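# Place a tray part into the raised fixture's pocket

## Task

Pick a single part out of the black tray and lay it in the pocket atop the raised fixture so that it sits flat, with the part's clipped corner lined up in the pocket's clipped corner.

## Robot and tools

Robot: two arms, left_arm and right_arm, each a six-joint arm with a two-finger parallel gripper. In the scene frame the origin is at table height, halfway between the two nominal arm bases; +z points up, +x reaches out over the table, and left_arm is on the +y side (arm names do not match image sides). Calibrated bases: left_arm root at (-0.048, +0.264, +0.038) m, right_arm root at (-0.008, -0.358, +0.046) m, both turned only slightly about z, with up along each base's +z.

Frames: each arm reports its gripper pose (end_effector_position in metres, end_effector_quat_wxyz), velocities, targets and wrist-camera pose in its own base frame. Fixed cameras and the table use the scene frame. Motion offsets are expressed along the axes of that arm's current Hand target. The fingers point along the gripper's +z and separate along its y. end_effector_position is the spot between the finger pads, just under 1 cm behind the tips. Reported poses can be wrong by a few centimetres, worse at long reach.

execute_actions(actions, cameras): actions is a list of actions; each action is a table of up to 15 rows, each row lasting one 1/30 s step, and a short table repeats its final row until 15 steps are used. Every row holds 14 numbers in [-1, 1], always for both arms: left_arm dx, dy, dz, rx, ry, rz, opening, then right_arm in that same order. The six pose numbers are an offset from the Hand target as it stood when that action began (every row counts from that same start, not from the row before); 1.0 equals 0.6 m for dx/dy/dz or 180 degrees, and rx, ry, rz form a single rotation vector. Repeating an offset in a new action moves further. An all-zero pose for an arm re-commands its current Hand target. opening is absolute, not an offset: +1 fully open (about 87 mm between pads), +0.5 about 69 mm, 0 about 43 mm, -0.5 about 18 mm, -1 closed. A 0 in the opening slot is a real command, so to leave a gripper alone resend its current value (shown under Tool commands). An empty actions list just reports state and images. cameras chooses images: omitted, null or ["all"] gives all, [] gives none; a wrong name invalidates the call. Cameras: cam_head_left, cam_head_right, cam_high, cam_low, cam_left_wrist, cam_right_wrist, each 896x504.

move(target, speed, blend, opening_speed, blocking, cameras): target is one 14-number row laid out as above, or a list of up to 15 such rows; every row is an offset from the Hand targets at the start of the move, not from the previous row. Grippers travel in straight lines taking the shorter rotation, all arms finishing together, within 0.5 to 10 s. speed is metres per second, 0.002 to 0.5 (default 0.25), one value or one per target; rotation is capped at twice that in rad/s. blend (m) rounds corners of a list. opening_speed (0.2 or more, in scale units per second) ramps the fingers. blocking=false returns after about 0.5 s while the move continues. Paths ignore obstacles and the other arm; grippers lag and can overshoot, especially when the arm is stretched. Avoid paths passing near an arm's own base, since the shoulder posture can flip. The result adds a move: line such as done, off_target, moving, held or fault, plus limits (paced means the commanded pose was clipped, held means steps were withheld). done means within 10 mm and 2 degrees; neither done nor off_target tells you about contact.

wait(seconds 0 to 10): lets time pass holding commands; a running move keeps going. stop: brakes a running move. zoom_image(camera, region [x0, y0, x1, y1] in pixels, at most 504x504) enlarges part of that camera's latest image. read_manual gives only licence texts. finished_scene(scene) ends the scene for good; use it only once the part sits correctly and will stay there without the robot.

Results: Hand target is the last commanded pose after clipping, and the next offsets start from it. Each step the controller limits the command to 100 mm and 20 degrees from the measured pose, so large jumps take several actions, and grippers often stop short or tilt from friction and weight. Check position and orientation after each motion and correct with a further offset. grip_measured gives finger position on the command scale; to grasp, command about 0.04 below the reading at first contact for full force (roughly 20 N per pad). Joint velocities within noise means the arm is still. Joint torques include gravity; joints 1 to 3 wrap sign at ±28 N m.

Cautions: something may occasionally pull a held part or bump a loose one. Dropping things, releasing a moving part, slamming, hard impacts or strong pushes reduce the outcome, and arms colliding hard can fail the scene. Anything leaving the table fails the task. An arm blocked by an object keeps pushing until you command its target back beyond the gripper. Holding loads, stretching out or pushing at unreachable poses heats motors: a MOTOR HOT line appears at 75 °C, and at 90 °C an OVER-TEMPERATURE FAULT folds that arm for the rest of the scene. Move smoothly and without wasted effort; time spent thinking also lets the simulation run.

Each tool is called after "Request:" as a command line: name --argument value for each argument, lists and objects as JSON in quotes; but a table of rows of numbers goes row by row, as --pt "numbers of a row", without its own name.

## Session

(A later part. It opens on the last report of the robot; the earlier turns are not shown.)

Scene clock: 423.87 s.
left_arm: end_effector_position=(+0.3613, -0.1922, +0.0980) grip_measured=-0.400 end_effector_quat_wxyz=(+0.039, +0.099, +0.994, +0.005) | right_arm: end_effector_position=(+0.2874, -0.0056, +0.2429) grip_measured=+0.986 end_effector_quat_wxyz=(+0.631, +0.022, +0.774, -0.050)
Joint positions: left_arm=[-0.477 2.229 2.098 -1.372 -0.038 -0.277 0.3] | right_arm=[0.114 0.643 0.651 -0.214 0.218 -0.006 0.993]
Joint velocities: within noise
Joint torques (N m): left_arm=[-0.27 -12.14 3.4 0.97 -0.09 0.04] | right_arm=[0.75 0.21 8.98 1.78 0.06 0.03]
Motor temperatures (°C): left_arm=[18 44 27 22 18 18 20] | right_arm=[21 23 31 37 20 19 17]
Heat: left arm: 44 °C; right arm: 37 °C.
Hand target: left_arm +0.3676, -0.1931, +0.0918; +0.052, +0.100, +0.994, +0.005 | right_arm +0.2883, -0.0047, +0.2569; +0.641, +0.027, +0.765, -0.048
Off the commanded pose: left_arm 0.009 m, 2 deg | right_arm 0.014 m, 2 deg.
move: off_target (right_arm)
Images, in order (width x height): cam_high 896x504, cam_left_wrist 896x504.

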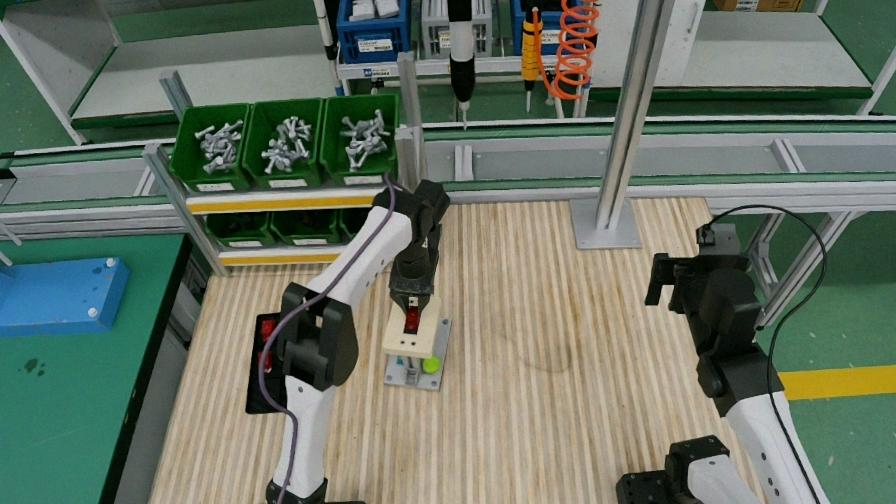

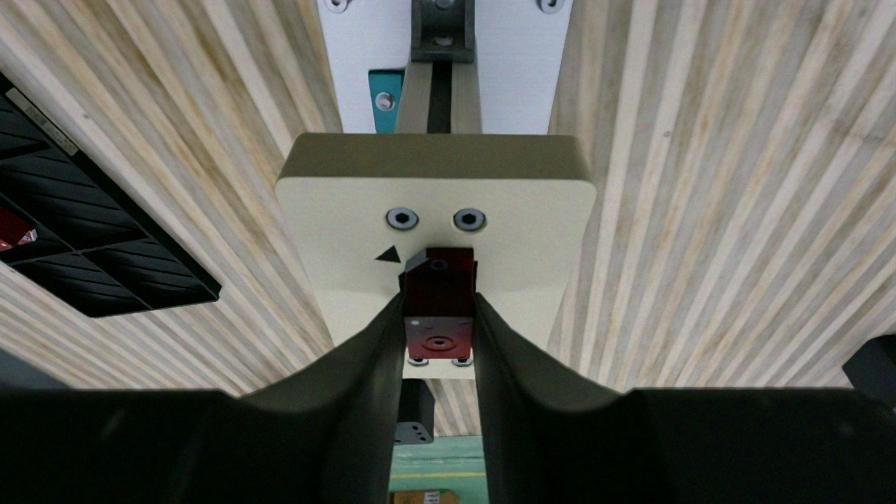

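Request:
move --target '[0.0075,-0.001,-0.002,0,0,0,-0.7,0,0,0,0,0,0,1]' --speed 0.03 --cameras '["cam_high","cam_left_wrist"]'

Request:
zoom_image --camera "cam_high" --region '[385, 285, 445, 345]'

Request:
zoom_image --camera "cam_left_wrist" --region '[380, 220, 500, 320]'

Scene clock: 428.50 s.
left_arm: end_effector_position=(+0.3612, -0.1922, +0.0982) grip_measured=-0.400 end_effector_quat_wxyz=(+0.046, +0.099, +0.994, +0.002) | right_arm: end_effector_position=(+0.2874, -0.0056, +0.2429) grip_measured=+0.986 end_effector_quat_wxyz=(+0.631, +0.022, +0.774, -0.050)
Joint positions: left_arm=[-0.477 2.208 2.067 -1.346 -0.038 -0.277 0.3] | right_arm=[0.114 0.643 0.651 -0.214 0.218 -0.006 0.993]
Joint velocities: within noise
Joint torques (N m): left_arm=[-0.65 -12.15 3.37 0.84 -0.09 0] | right_arm=[0.75 0.21 8.98 1.78 0.06 0.03]
Motor temperatures (°C): left_arm=[18 44 27 22 18 18 20] | right_arm=[21 23 31 37 20 19 17]
Heat: left arm: 44 °C; right arm: 37 °C.
Hand target: left_arm +0.3630, -0.1928, +0.0926; +0.052, +0.100, +0.994, +0.005 | right_arm +0.2883, -0.0047, +0.2569; +0.641, +0.027, +0.765, -0.048
Off the commanded pose: left_arm 0.006 m, 1 deg | right_arm 0.014 m, 2 deg.
move: off_target (right_arm)
Images, in order (width x height): cam_high 896x504, cam_left_wrist 896x504.

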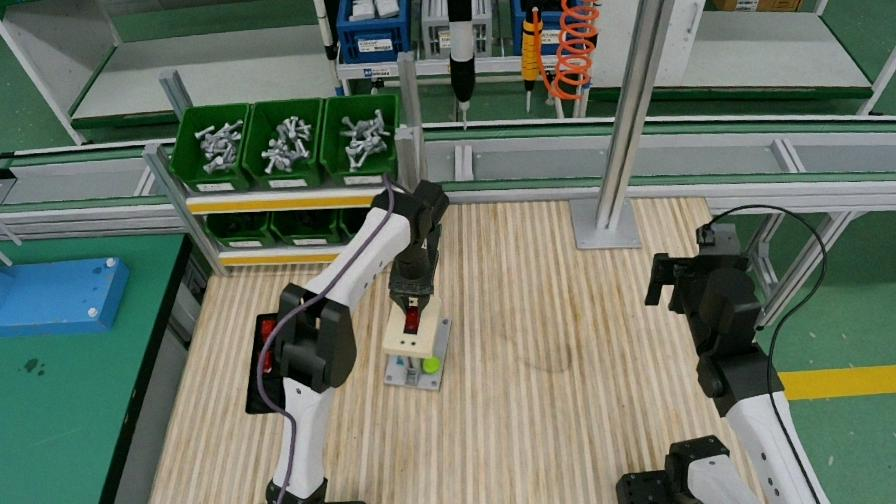

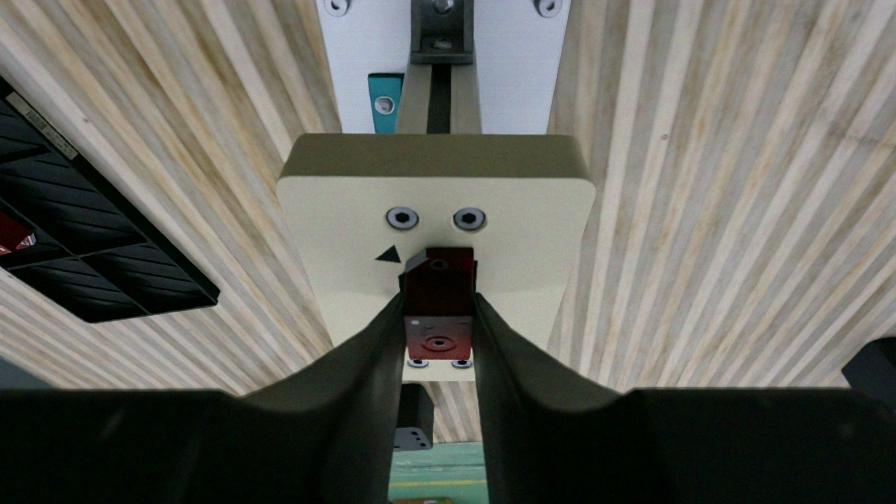

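Scaled by 8.400 from the camera's 896x504 image, which has a finer 1280x720 frame.

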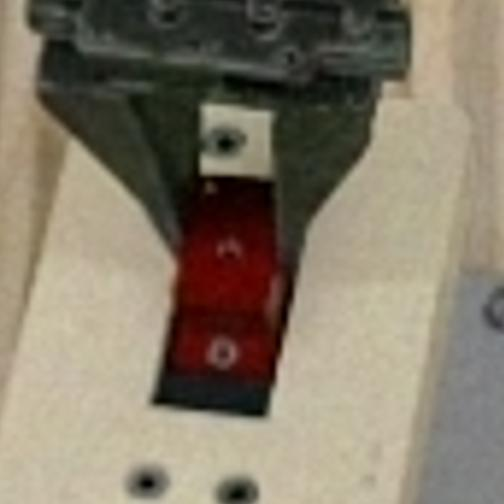

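Scaled by 4.200 from the camera's 896x504 image, which has a finer 1280x720 frame.

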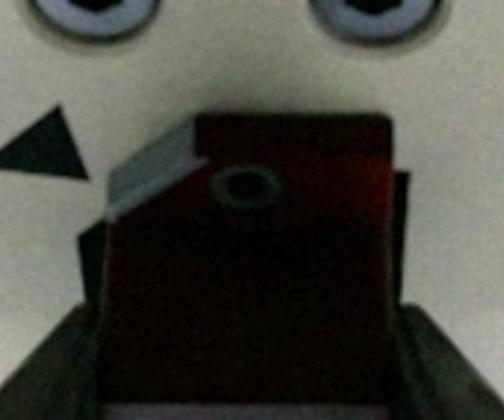

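Request:
move --target '[0.009,0,-0.002,0,0.008,0,-0.7,0,0,0,0,0,0,1]' --speed 0.03 --cameras '["cam_high","cam_left_wrist"]'

Request:
zoom_image --camera "cam_high" --region '[385, 285, 445, 345]'

Request:
zoom_image --camera "cam_left_wrist" --region '[380, 220, 500, 320]'

Scene clock: 433.27 s.
left_arm: end_effector_position=(+0.3612, -0.1922, +0.0982) grip_measured=-0.400 end_effector_quat_wxyz=(+0.046, +0.099, +0.994, +0.002) | right_arm: end_effector_position=(+0.2874, -0.0056, +0.2429) grip_measured=+0.986 end_effector_quat_wxyz=(+0.631, +0.022, +0.774, -0.050)
Joint positions: left_arm=[-0.477 2.208 2.067 -1.346 -0.038 -0.277 0.3] | right_arm=[0.114 0.643 0.651 -0.214 0.218 -0.006 0.993]
Joint velocities: within noise
Joint torques (N m): left_arm=[-0.72 -11.78 3.97 0.57 -0.01 -0.01] | right_arm=[0.75 0.21 8.99 1.77 0.06 0.03]
Motor temperatures (°C): left_arm=[18 44 26 22 18 18 20] | right_arm=[21 23 31 37 20 19 17]
Heat: left arm: 44 °C; right arm: 37 °C.
Hand target: left_arm +0.3576, -0.1917, +0.0932; +0.040, +0.100, +0.994, +0.007 | right_arm +0.2883, -0.0047, +0.2569; +0.641, +0.027, +0.765, -0.048
Off the commanded pose: left_arm 0.006 m, 1 deg | right_arm 0.014 m, 2 deg.
move: off_target (right_arm)
Images, in order (width x height): cam_high 896x504, cam_left_wrist 896x504.

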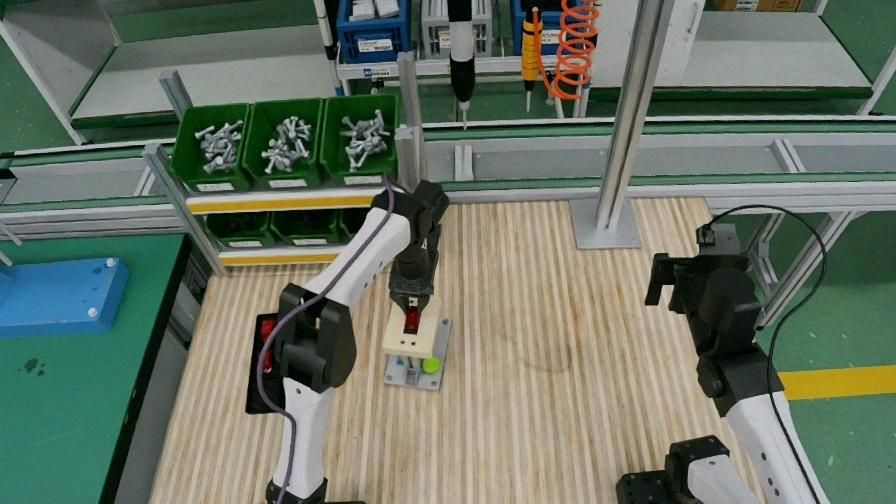

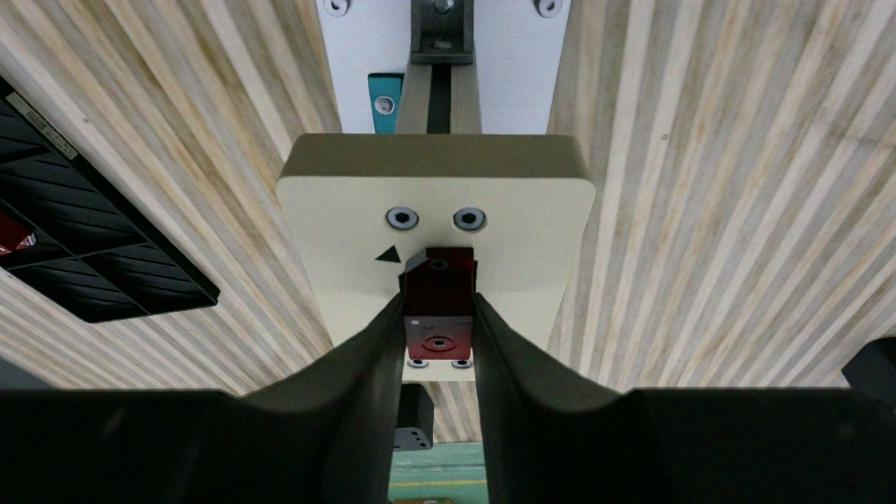

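Scaled by 8.400 from the camera's 896x504 image, which has a finer 1280x720 frame.

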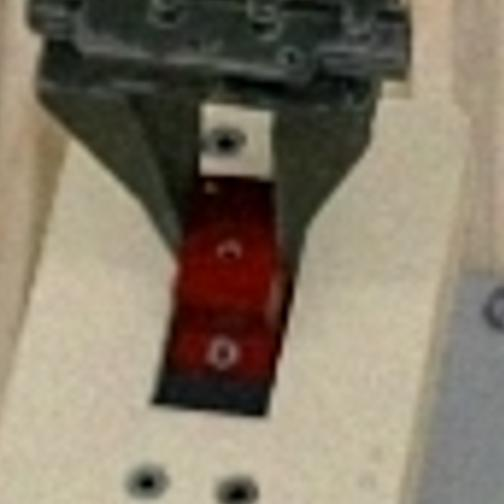

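Scaled by 4.200 from the camera's 896x504 image, which has a finer 1280x720 frame.

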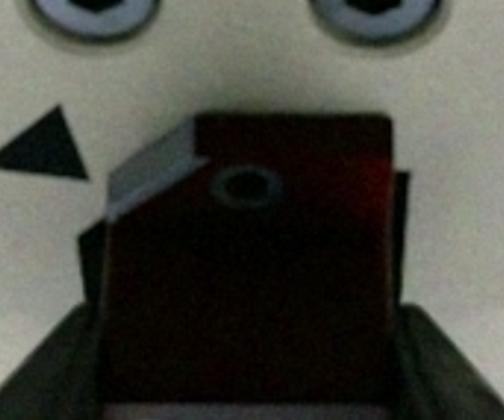

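Request:
move --target '[0.008,0,-0.001,0,0.005,0,-0.7,0,0,0,0,0,0,1]' --speed 0.03 --cameras '["cam_high","cam_left_wrist"]'

Request:
zoom_image --camera "cam_high" --region '[385, 285, 445, 345]'

Request:
zoom_image --camera "cam_left_wrist" --region '[380, 220, 500, 320]'

Scene clock: 438.30 s.
left_arm: end_effector_position=(+0.3612, -0.1922, +0.0982) grip_measured=-0.400 end_effector_quat_wxyz=(+0.046, +0.099, +0.994, +0.002) | right_arm: end_effector_position=(+0.2874, -0.0056, +0.2429) grip_measured=+0.986 end_effector_quat_wxyz=(+0.631, +0.022, +0.774, -0.050)
Joint positions: left_arm=[-0.477 2.208 2.067 -1.346 -0.038 -0.277 0.3] | right_arm=[0.114 0.643 0.651 -0.214 0.218 -0.006 0.993]
Joint velocities: within noise
Joint torques (N m): left_arm=[-0.84 -12.14 3.32 0.46 0.04 -0.03] | right_arm=[0.75 0.2 8.98 1.77 0.06 0.03]
Motor temperatures (°C): left_arm=[18 43 26 22 18 18 20] | right_arm=[21 23 31 38 20 19 17]
Heat: left arm: 43 °C; right arm: 38 °C.
Hand target: left_arm +0.3529, -0.1908, +0.0934; +0.032, +0.100, +0.994, +0.007 | right_arm +0.2883, -0.0047, +0.2569; +0.641, +0.027, +0.765, -0.048
Off the commanded pose: left_arm 0.010 m, 2 deg | right_arm 0.014 m, 2 deg.
move: off_target (right_arm)
Images, in order (width x height): cam_high 896x504, cam_left_wrist 896x504.

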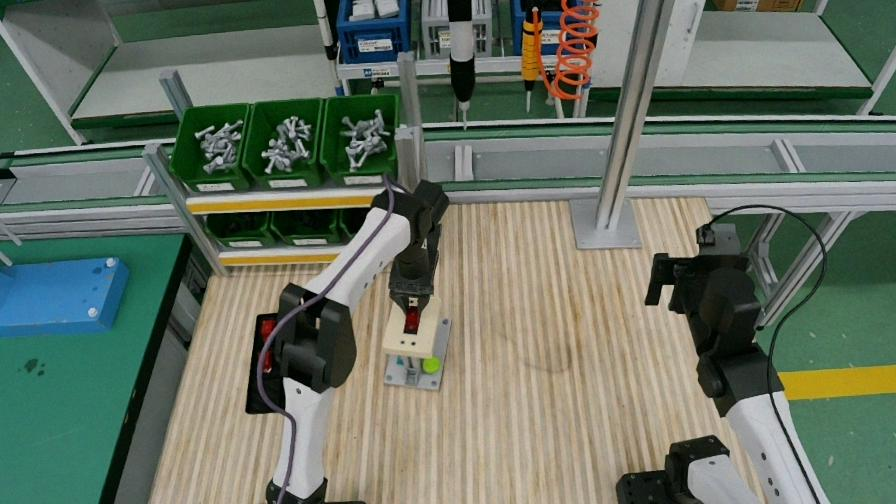

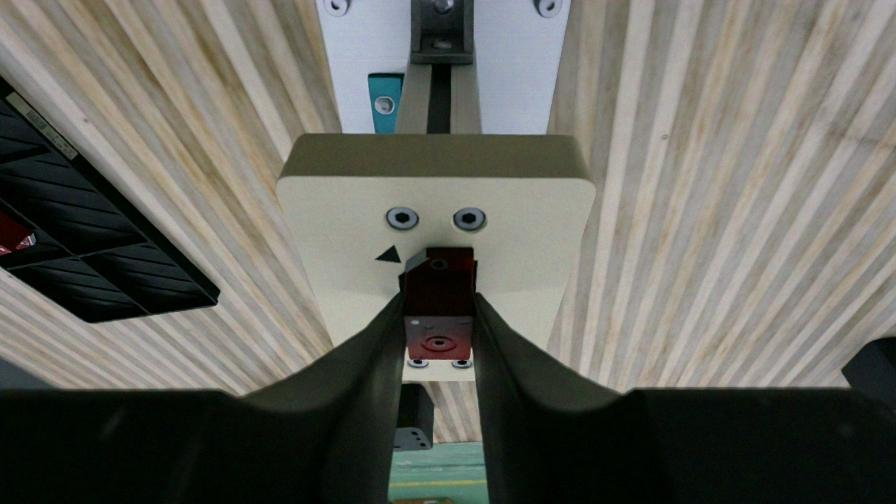

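Scaled by 8.400 from the camera's 896x504 image, which has a finer 1280x720 frame.

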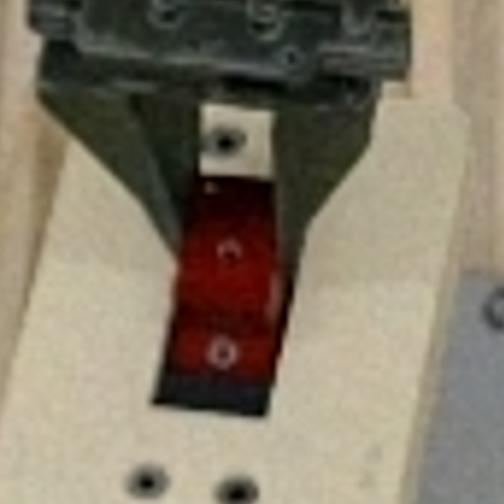

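Scaled by 4.200 from the camera's 896x504 image, which has a finer 1280x720 frame.

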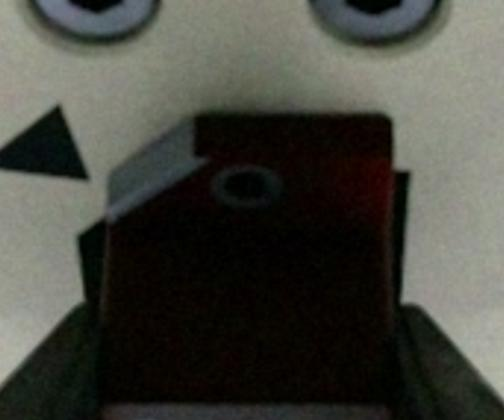

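Request:
move --target '[0.006,0,-0.001,0,0.004,0,-0.7,0,0,0,0,0,0,1]' --speed 0.03 --cameras '[]'

Request:
move --target '[0.004,0,0,0,0.004,0,-0.7,0,0,0,0,0,0,1]' --speed 0.03 --cameras '["cam_high","cam_left_wrist"]'

Request:
zoom_image --camera "cam_high" --region '[385, 285, 445, 345]'

Request:
zoom_image --camera "cam_left_wrist" --region '[380, 220, 500, 320]'

Scene clock: 449.97 s.
left_arm: end_effector_position=(+0.3610, -0.1923, +0.0982) grip_measured=-0.400 end_effector_quat_wxyz=(+0.045, +0.099, +0.994, +0.002) | right_arm: end_effector_position=(+0.2874, -0.0056, +0.2429) grip_measured=+0.986 end_effector_quat_wxyz=(+0.631, +0.022, +0.774, -0.050)
Joint positions: left_arm=[-0.477 2.208 2.067 -1.346 -0.036 -0.277 0.3] | right_arm=[0.114 0.643 0.651 -0.214 0.218 -0.006 0.993]
Joint velocities: within noise
Joint torques (N m): left_arm=[-0.92 -12.3 3.11 0.34 0.06 -0.05] | right_arm=[0.75 0.21 8.98 1.77 0.06 0.03]
Motor temperatures (°C): left_arm=[18 43 25 21 18 18 20] | right_arm=[21 23 31 38 20 19 17]
Heat: left arm: 43 °C; right arm: 38 °C.
Hand target: left_arm +0.3493, -0.1901, +0.0938; +0.026, +0.100, +0.995, +0.008 | right_arm +0.2883, -0.0047, +0.2569; +0.641, +0.027, +0.765, -0.048
Off the commanded pose: left_arm 0.013 m, 2 deg | right_arm 0.014 m, 2 deg.
move: off_target (left_arm, right_arm)
No camera images: "cameras" was empty.

Scene clock: 450.70 s.
left_arm: end_effector_position=(+0.3579, -0.1911, +0.0981) grip_measured=-0.400 end_effector_quat_wxyz=(+0.039, +0.099, +0.994, +0.003) | right_arm: end_effector_position=(+0.2874, -0.0056, +0.2429) grip_measured=+0.986 end_effector_quat_wxyz=(+0.631, +0.022, +0.774, -0.050)
Joint positions: left_arm=[-0.477 2.208 2.065 -1.358 -0.034 -0.277 0.3] | right_arm=[0.114 0.643 0.651 -0.214 0.218 -0.006 0.993]
Joint velocities: within noise
Joint torques (N m): left_arm=[-0.94 -11.97 3.56 0.32 0.08 -0.05] | right_arm=[0.75 0.21 8.98 1.77 0.06 0.03]
Motor temperatures (°C): left_arm=[18 43 25 21 18 18 20] | right_arm=[21 23 31 38 20 19 17]
Heat: left arm: 43 °C; right arm: 38 °C.
Hand target: left_arm +0.3470, -0.1896, +0.0937; +0.020, +0.100, +0.995, +0.009 | right_arm +0.2883, -0.0047, +0.2569; +0.641, +0.027, +0.765, -0.048
Off the commanded pose: left_arm 0.012 m, 2 deg | right_arm 0.014 m, 2 deg.
move: off_target (left_arm, right_arm)
Images, in order (width x height): cam_high 896x504, cam_left_wrist 896x504.

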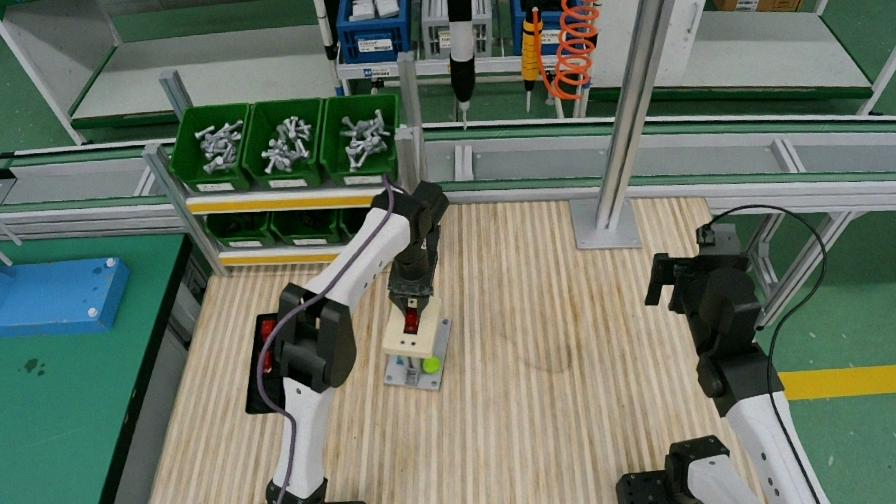

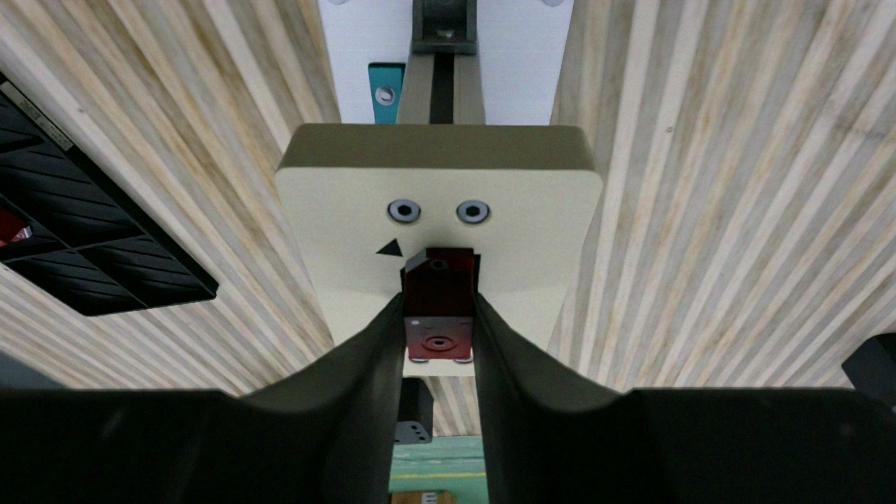

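Scaled by 8.400 from the camera's 896x504 image, which has a finer 1280x720 frame.

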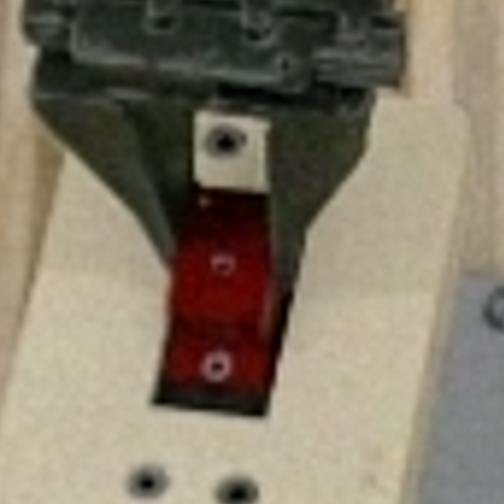

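Scaled by 4.200 from the camera's 896x504 image, which has a finer 1280x720 frame.

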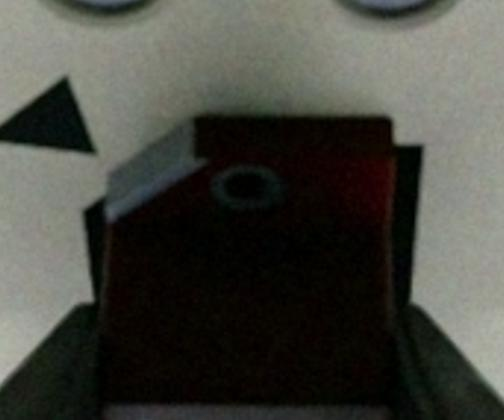

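Request:
move --target '[0.002,-0.006,0.004,0,0.002,0,-0.7,0,0,0,0,0,0,1]' --speed 0.03 --cameras '["cam_high","cam_left_wrist"]'

Request:
zoom_image --camera "cam_high" --region '[385, 285, 445, 345]'

Request:
zoom_image --camera "cam_left_wrist" --region '[380, 220, 500, 320]'

Scene clock: 455.00 s.
left_arm: end_effector_position=(+0.3558, -0.1931, +0.0981) grip_measured=-0.400 end_effector_quat_wxyz=(+0.037, +0.101, +0.994, +0.003) | right_arm: end_effector_position=(+0.2874, -0.0056, +0.2429) grip_measured=+0.986 end_effector_quat_wxyz=(+0.631, +0.022, +0.774, -0.050)
Joint positions: left_arm=[-0.483 2.208 2.065 -1.361 -0.034 -0.28 0.3] | right_arm=[0.114 0.643 0.651 -0.214 0.218 -0.006 0.993]
Joint velocities: within noise
Joint torques (N m): left_arm=[-1.1 -11.36 3.48 0.34 0.09 -0.1] | right_arm=[0.76 0.21 8.98 1.78 0.06 0.03]
Motor temperatures (°C): left_arm=[18 43 25 21 18 18 20] | right_arm=[21 23 31 38 20 19 17]
Heat: left arm: 43 °C; right arm: 38 °C.
Hand target: left_arm +0.3452, -0.1929, +0.0912; +0.016, +0.100, +0.995, +0.009 | right_arm +0.2883, -0.0047, +0.2569; +0.641, +0.027, +0.765, -0.048
Off the commanded pose: left_arm 0.013 m, 2 deg | right_arm 0.014 m, 2 deg.
move: off_target (left_arm, right_arm)
Images, in order (width x height): cam_high 896x504, cam_left_wrist 896x504.

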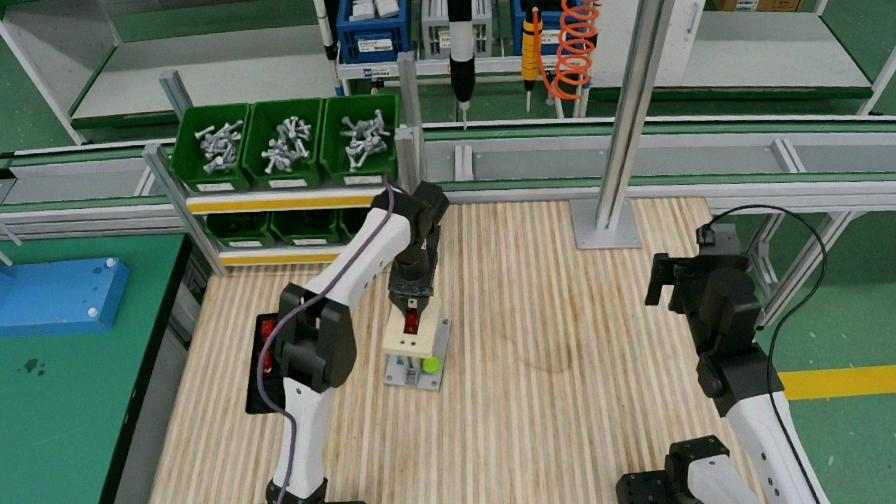

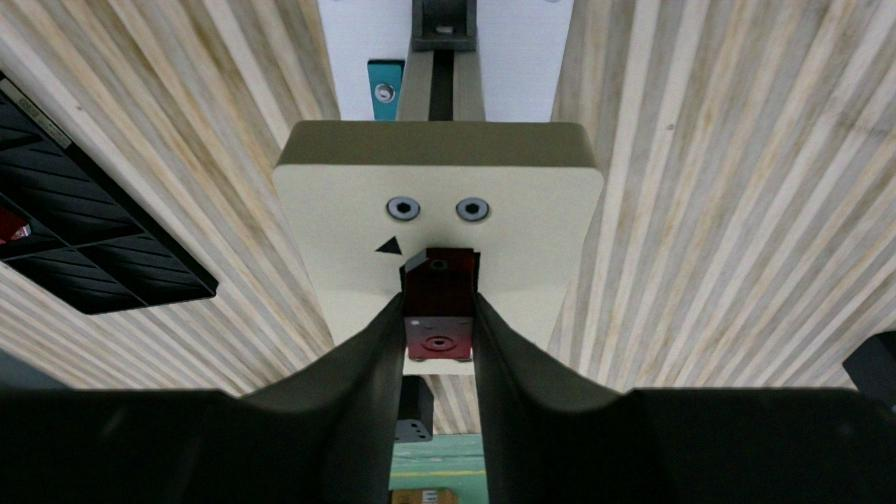

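Scaled by 8.400 from the camera's 896x504 image, which has a finer 1280x720 frame.

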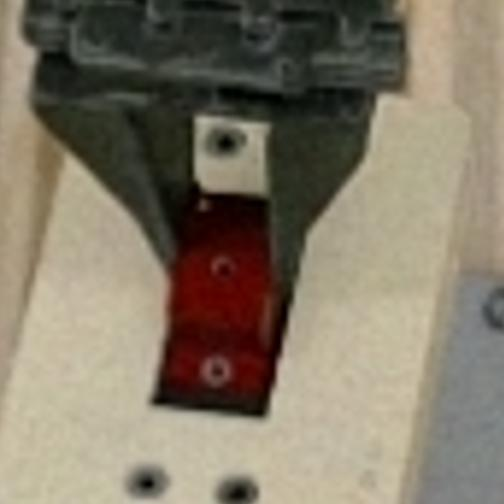

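Scaled by 4.200 from the camera's 896x504 image, which has a finer 1280x720 frame.

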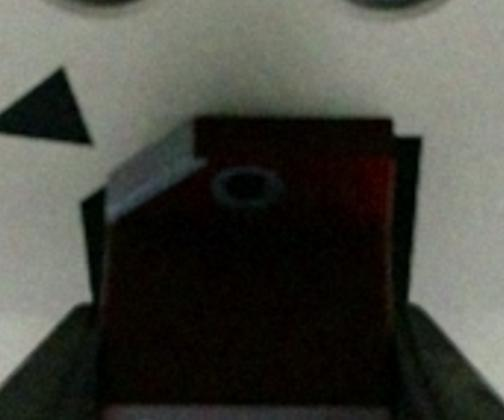

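Request:
move --target '[0.0015,-0.002,0.006,0,0,0,-0.7,0,0,0,0,0,0,1]' --speed 0.03 --cameras '["cam_high","cam_left_wrist"]'

Request:
zoom_image --camera "cam_high" --region '[385, 285, 445, 345]'

Request:
zoom_image --camera "cam_left_wrist" --region '[380, 220, 500, 320]'

Scene clock: 460.03 s.
left_arm: end_effector_position=(+0.3517, -0.1923, +0.0957) grip_measured=-0.400 end_effector_quat_wxyz=(+0.030, +0.101, +0.994, +0.006) | right_arm: end_effector_position=(+0.2874, -0.0056, +0.2429) grip_measured=+0.986 end_effector_quat_wxyz=(+0.631, +0.022, +0.774, -0.050)
Joint positions: left_arm=[-0.486 2.205 2.049 -1.363 -0.033 -0.284 0.3] | right_arm=[0.114 0.643 0.651 -0.214 0.218 -0.006 0.993]
Joint velocities: within noise
Joint torques (N m): left_arm=[-1.14 -11.36 3.04 0.5 0.09 -0.1] | right_arm=[0.75 0.21 8.98 1.78 0.06 0.03]
Motor temperatures (°C): left_arm=[18 43 25 21 18 18 20] | right_arm=[21 23 31 38 20 19 17]
Heat: left arm: 43 °C; right arm: 38 °C.
Hand target: left_arm +0.3442, -0.1938, +0.0876; +0.016, +0.100, +0.995, +0.009 | right_arm +0.2883, -0.0047, +0.2569; +0.641, +0.027, +0.765, -0.048
Off the commanded pose: left_arm 0.011 m, 2 deg | right_arm 0.014 m, 2 deg.
move: off_target (left_arm, right_arm)
Images, in order (width x height): cam_high 896x504, cam_left_wrist 896x504.

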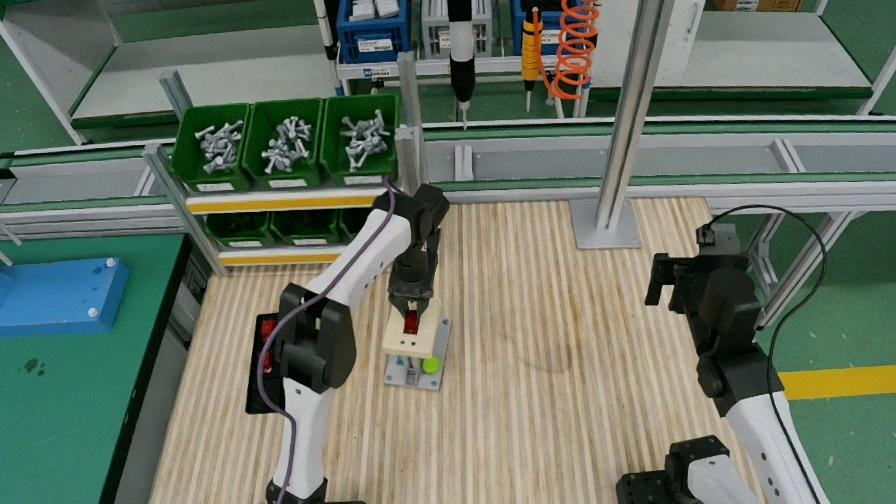

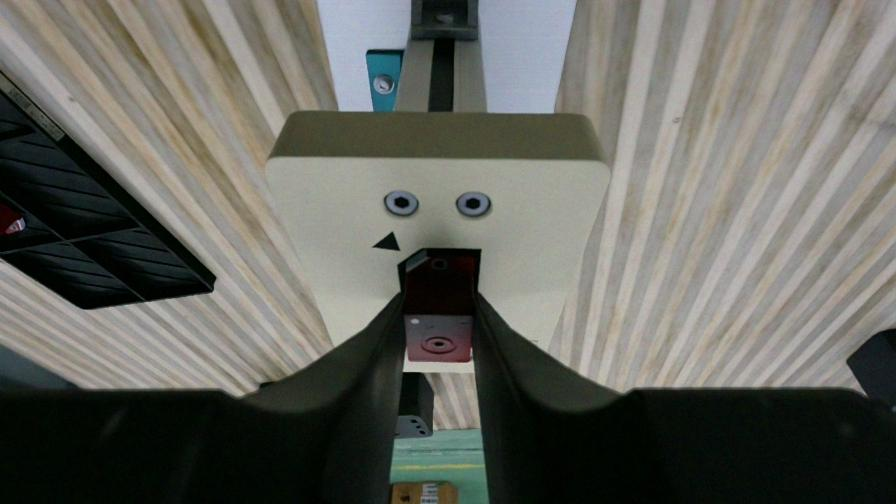

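Scaled by 8.400 from the camera's 896x504 image, which has a finer 1280x720 frame.

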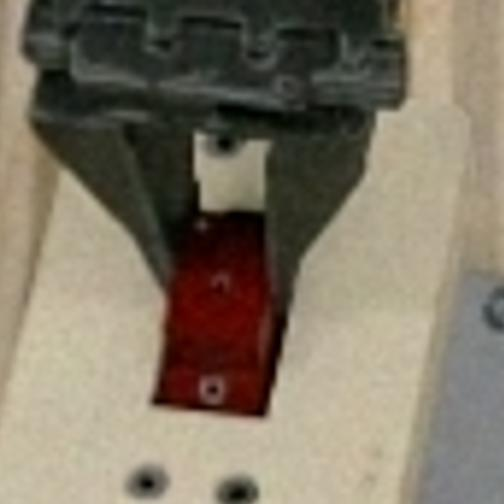

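Scaled by 4.200 from the camera's 896x504 image, which has a finer 1280x720 frame.

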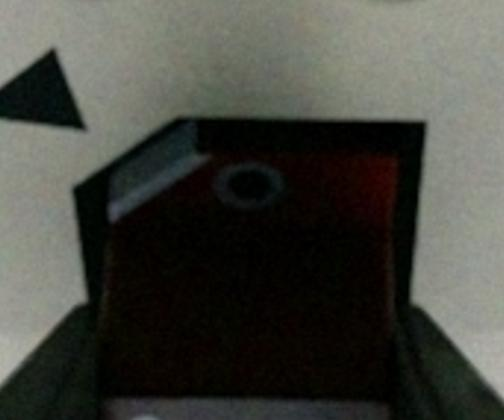

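Request:
move --target '[-0.019,0,0.004,0,-0.005,0,-0.7,0,0,0,0,0,0,1]' --speed 0.03 --cameras '["cam_high","cam_left_wrist","cam_low"]'

Request:
zoom_image --camera "cam_high" --region '[385, 285, 445, 345]'

Request:
zoom_image --camera "cam_left_wrist" --region '[380, 220, 500, 320]'

Request:
zoom_image --camera "cam_low" --region '[350, 170, 420, 220]'

Scene clock: 468.37 s.
left_arm: end_effector_position=(+0.3520, -0.1925, +0.0965) grip_measured=-0.400 end_effector_quat_wxyz=(+0.031, +0.101, +0.994, +0.005) | right_arm: end_effector_position=(+0.2874, -0.0056, +0.2429) grip_measured=+0.986 end_effector_quat_wxyz=(+0.631, +0.022, +0.774, -0.050)
Joint positions: left_arm=[-0.486 2.205 2.052 -1.364 -0.033 -0.284 0.3] | right_arm=[0.114 0.643 0.651 -0.214 0.218 -0.006 0.993]
Joint velocities: within noise
Joint torques (N m): left_arm=[-0.59 -8.09 7.38 0.53 0.04 -0.04] | right_arm=[0.75 0.21 8.98 1.78 0.06 0.03]
Motor temperatures (°C): left_arm=[18 42 25 21 18 18 20] | right_arm=[21 23 32 38 20 19 17]
Heat: left arm: 42 °C; right arm: 38 °C.
Hand target: left_arm +0.3555, -0.1961, +0.0855; +0.024, +0.100, +0.995, +0.008 | right_arm +0.2883, -0.0047, +0.2569; +0.641, +0.027, +0.765, -0.048
Off the commanded pose: left_arm 0.012 m, 1 deg | right_arm 0.014 m, 2 deg.
move: off_target (left_arm, right_arm)
Images, in order (width x height): cam_high 896x504, cam_low 896x504, cam_left_wrist 896x504.

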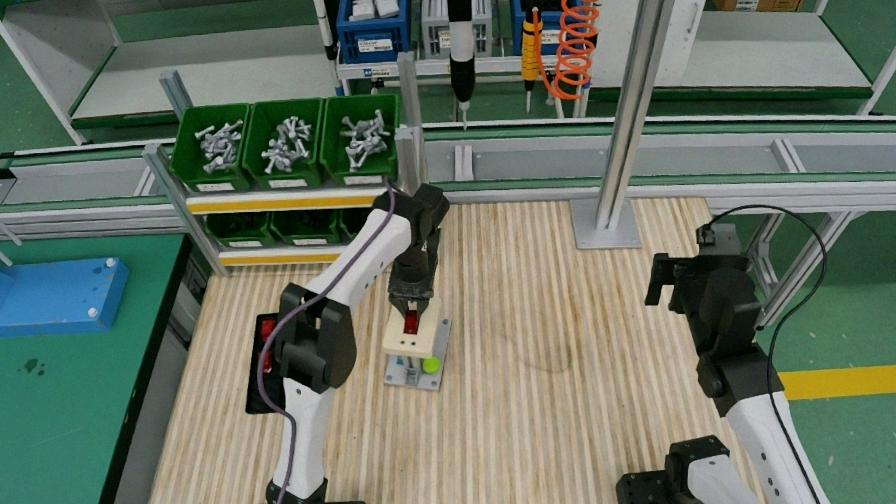

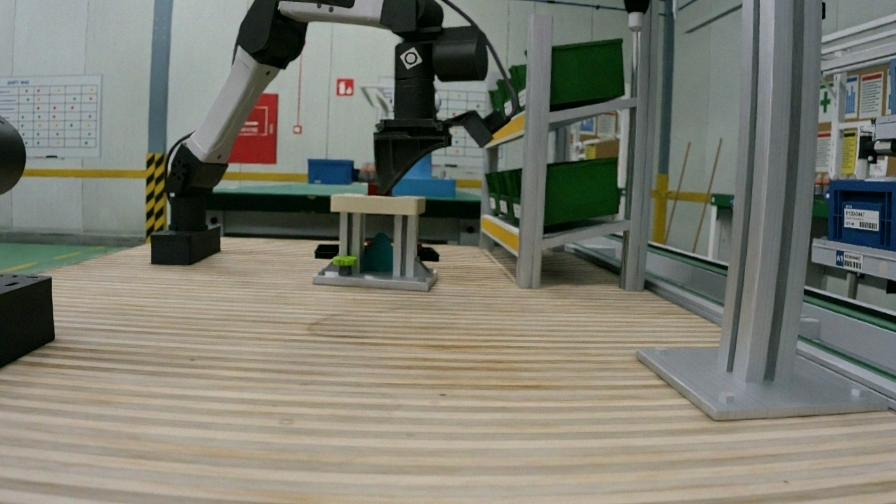

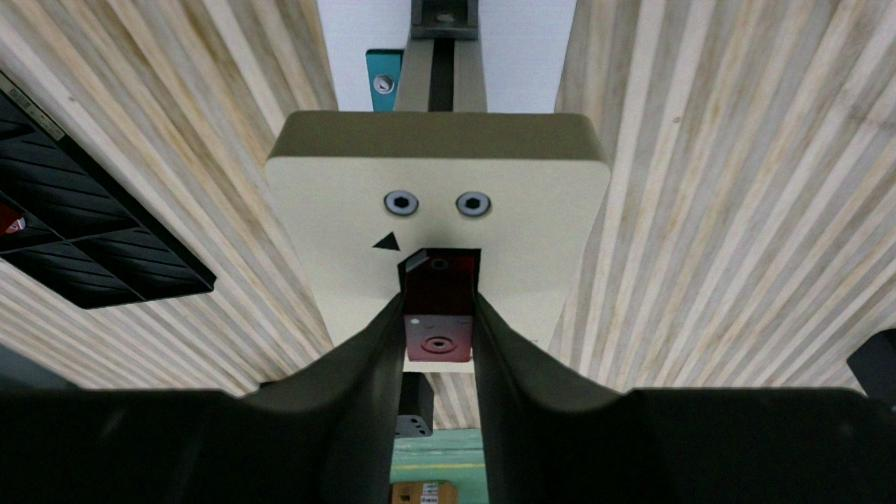

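Scaled by 8.400 from the camera's 896x504 image, which has a finer 1280x720 frame.

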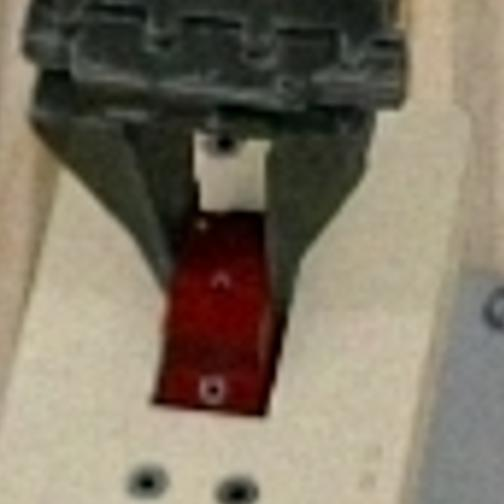

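Scaled by 4.200 from the camera's 896x504 image, which has a finer 1280x720 frame.

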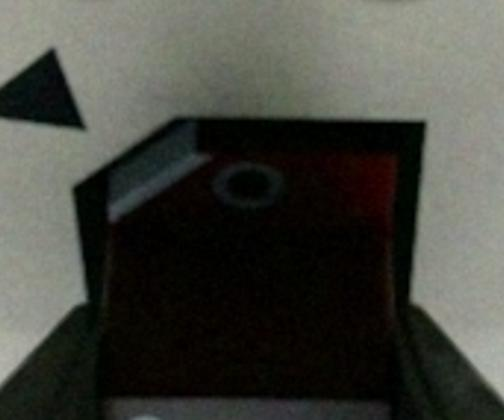

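Scaled by 7.200 from the camera's 896x504 image, which has a finer 1280x720 frame.

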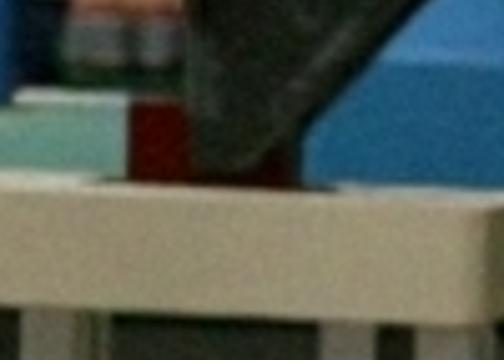

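Request:
move --target '[-0.008,0,0.004,0,-0.003,0,-0.7,0,0,0,0,0,0,1]' --speed 0.03 --cameras '["cam_high","cam_left_wrist","cam_low"]'

Request:
zoom_image --camera "cam_high" --region '[385, 285, 445, 345]'

Request:
zoom_image --camera "cam_left_wrist" --region '[380, 220, 500, 320]'

Request:
zoom_image --camera "cam_low" --region '[350, 170, 420, 220]'

Scene clock: 474.73 s.
left_arm: end_effector_position=(+0.3521, -0.1925, +0.0962) grip_measured=-0.400 end_effector_quat_wxyz=(+0.028, +0.101, +0.995, +0.007) | right_arm: end_effector_position=(+0.2874, -0.0056, +0.2429) grip_measured=+0.986 end_effector_quat_wxyz=(+0.631, +0.022, +0.774, -0.050)
Joint positions: left_arm=[-0.486 2.214 2.064 -1.374 -0.033 -0.284 0.3] | right_arm=[0.114 0.643 0.651 -0.214 0.218 -0.006 0.993]
Joint velocities: within noise
Joint torques (N m): left_arm=[-0.38 -7.91 7.25 0.72 0.01 -0.01] | right_arm=[0.75 0.21 8.98 1.78 0.06 0.03]
Motor temperatures (°C): left_arm=[18 41 26 21 18 18 20] | right_arm=[21 23 32 38 20 19 17]
Heat: left arm: 41 °C; right arm: 38 °C.
Hand target: left_arm +0.3603, -0.1970, +0.0833; +0.029, +0.100, +0.995, +0.008 | right_arm +0.2883, -0.0047, +0.2569; +0.641, +0.027, +0.765, -0.048
Off the commanded pose: left_arm 0.016 m, 0 deg | right_arm 0.014 m, 2 deg.
move: off_target (left_arm, right_arm)
Images, in order (width x height): cam_high 896x504, cam_low 896x504, cam_left_wrist 896x504.

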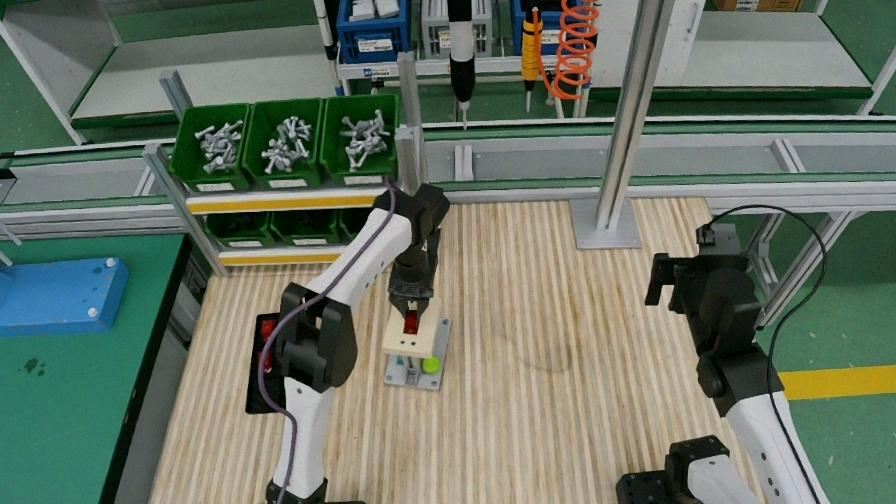

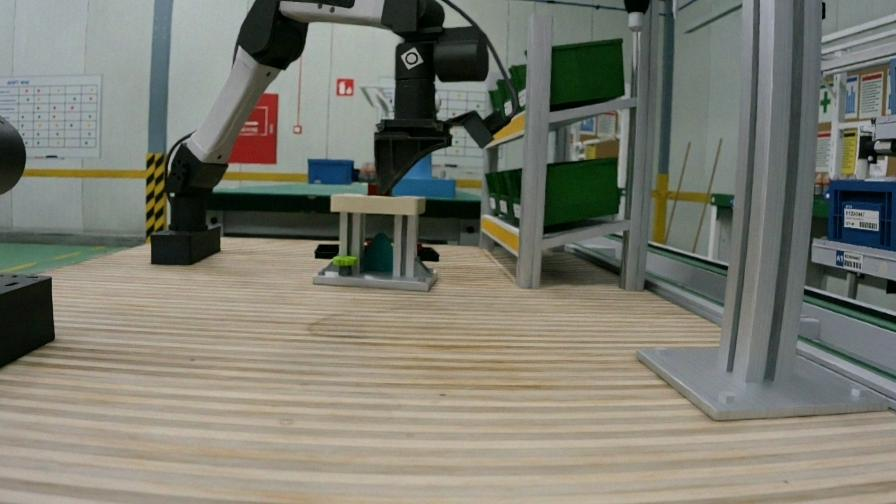

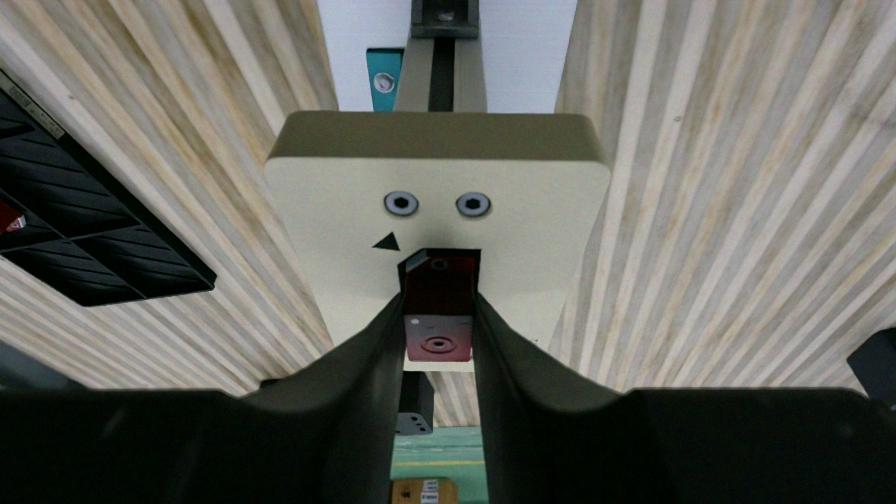

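Scaled by 8.400 from the camera's 896x504 image, which has a finer 1280x720 frame.

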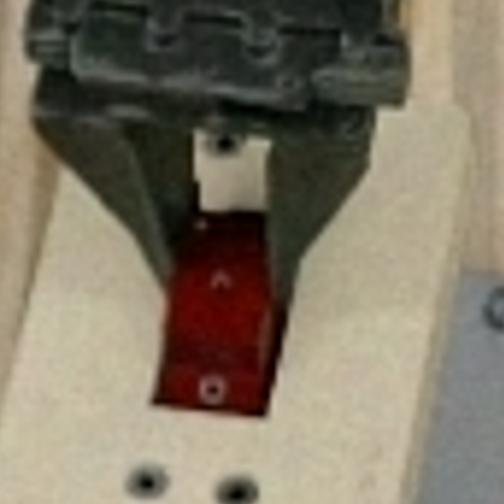

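Scaled by 4.200 from the camera's 896x504 image, which has a finer 1280x720 frame.

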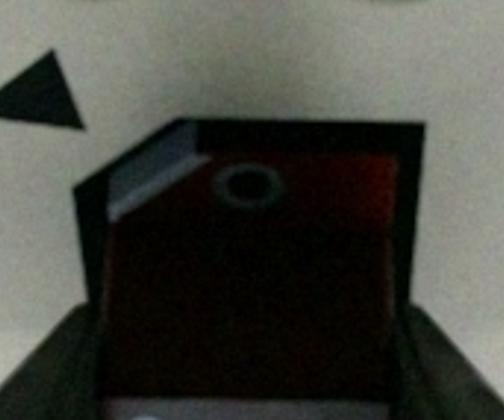

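Scaled by 7.200 from the camera's 896x504 image, which has a finer 1280x720 frame.

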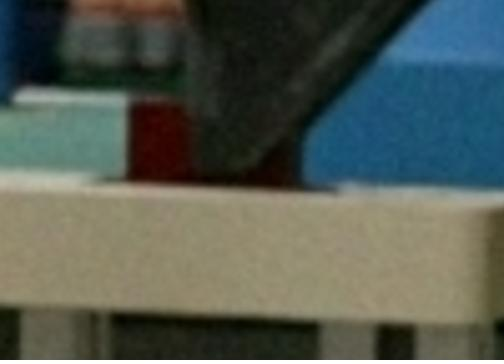

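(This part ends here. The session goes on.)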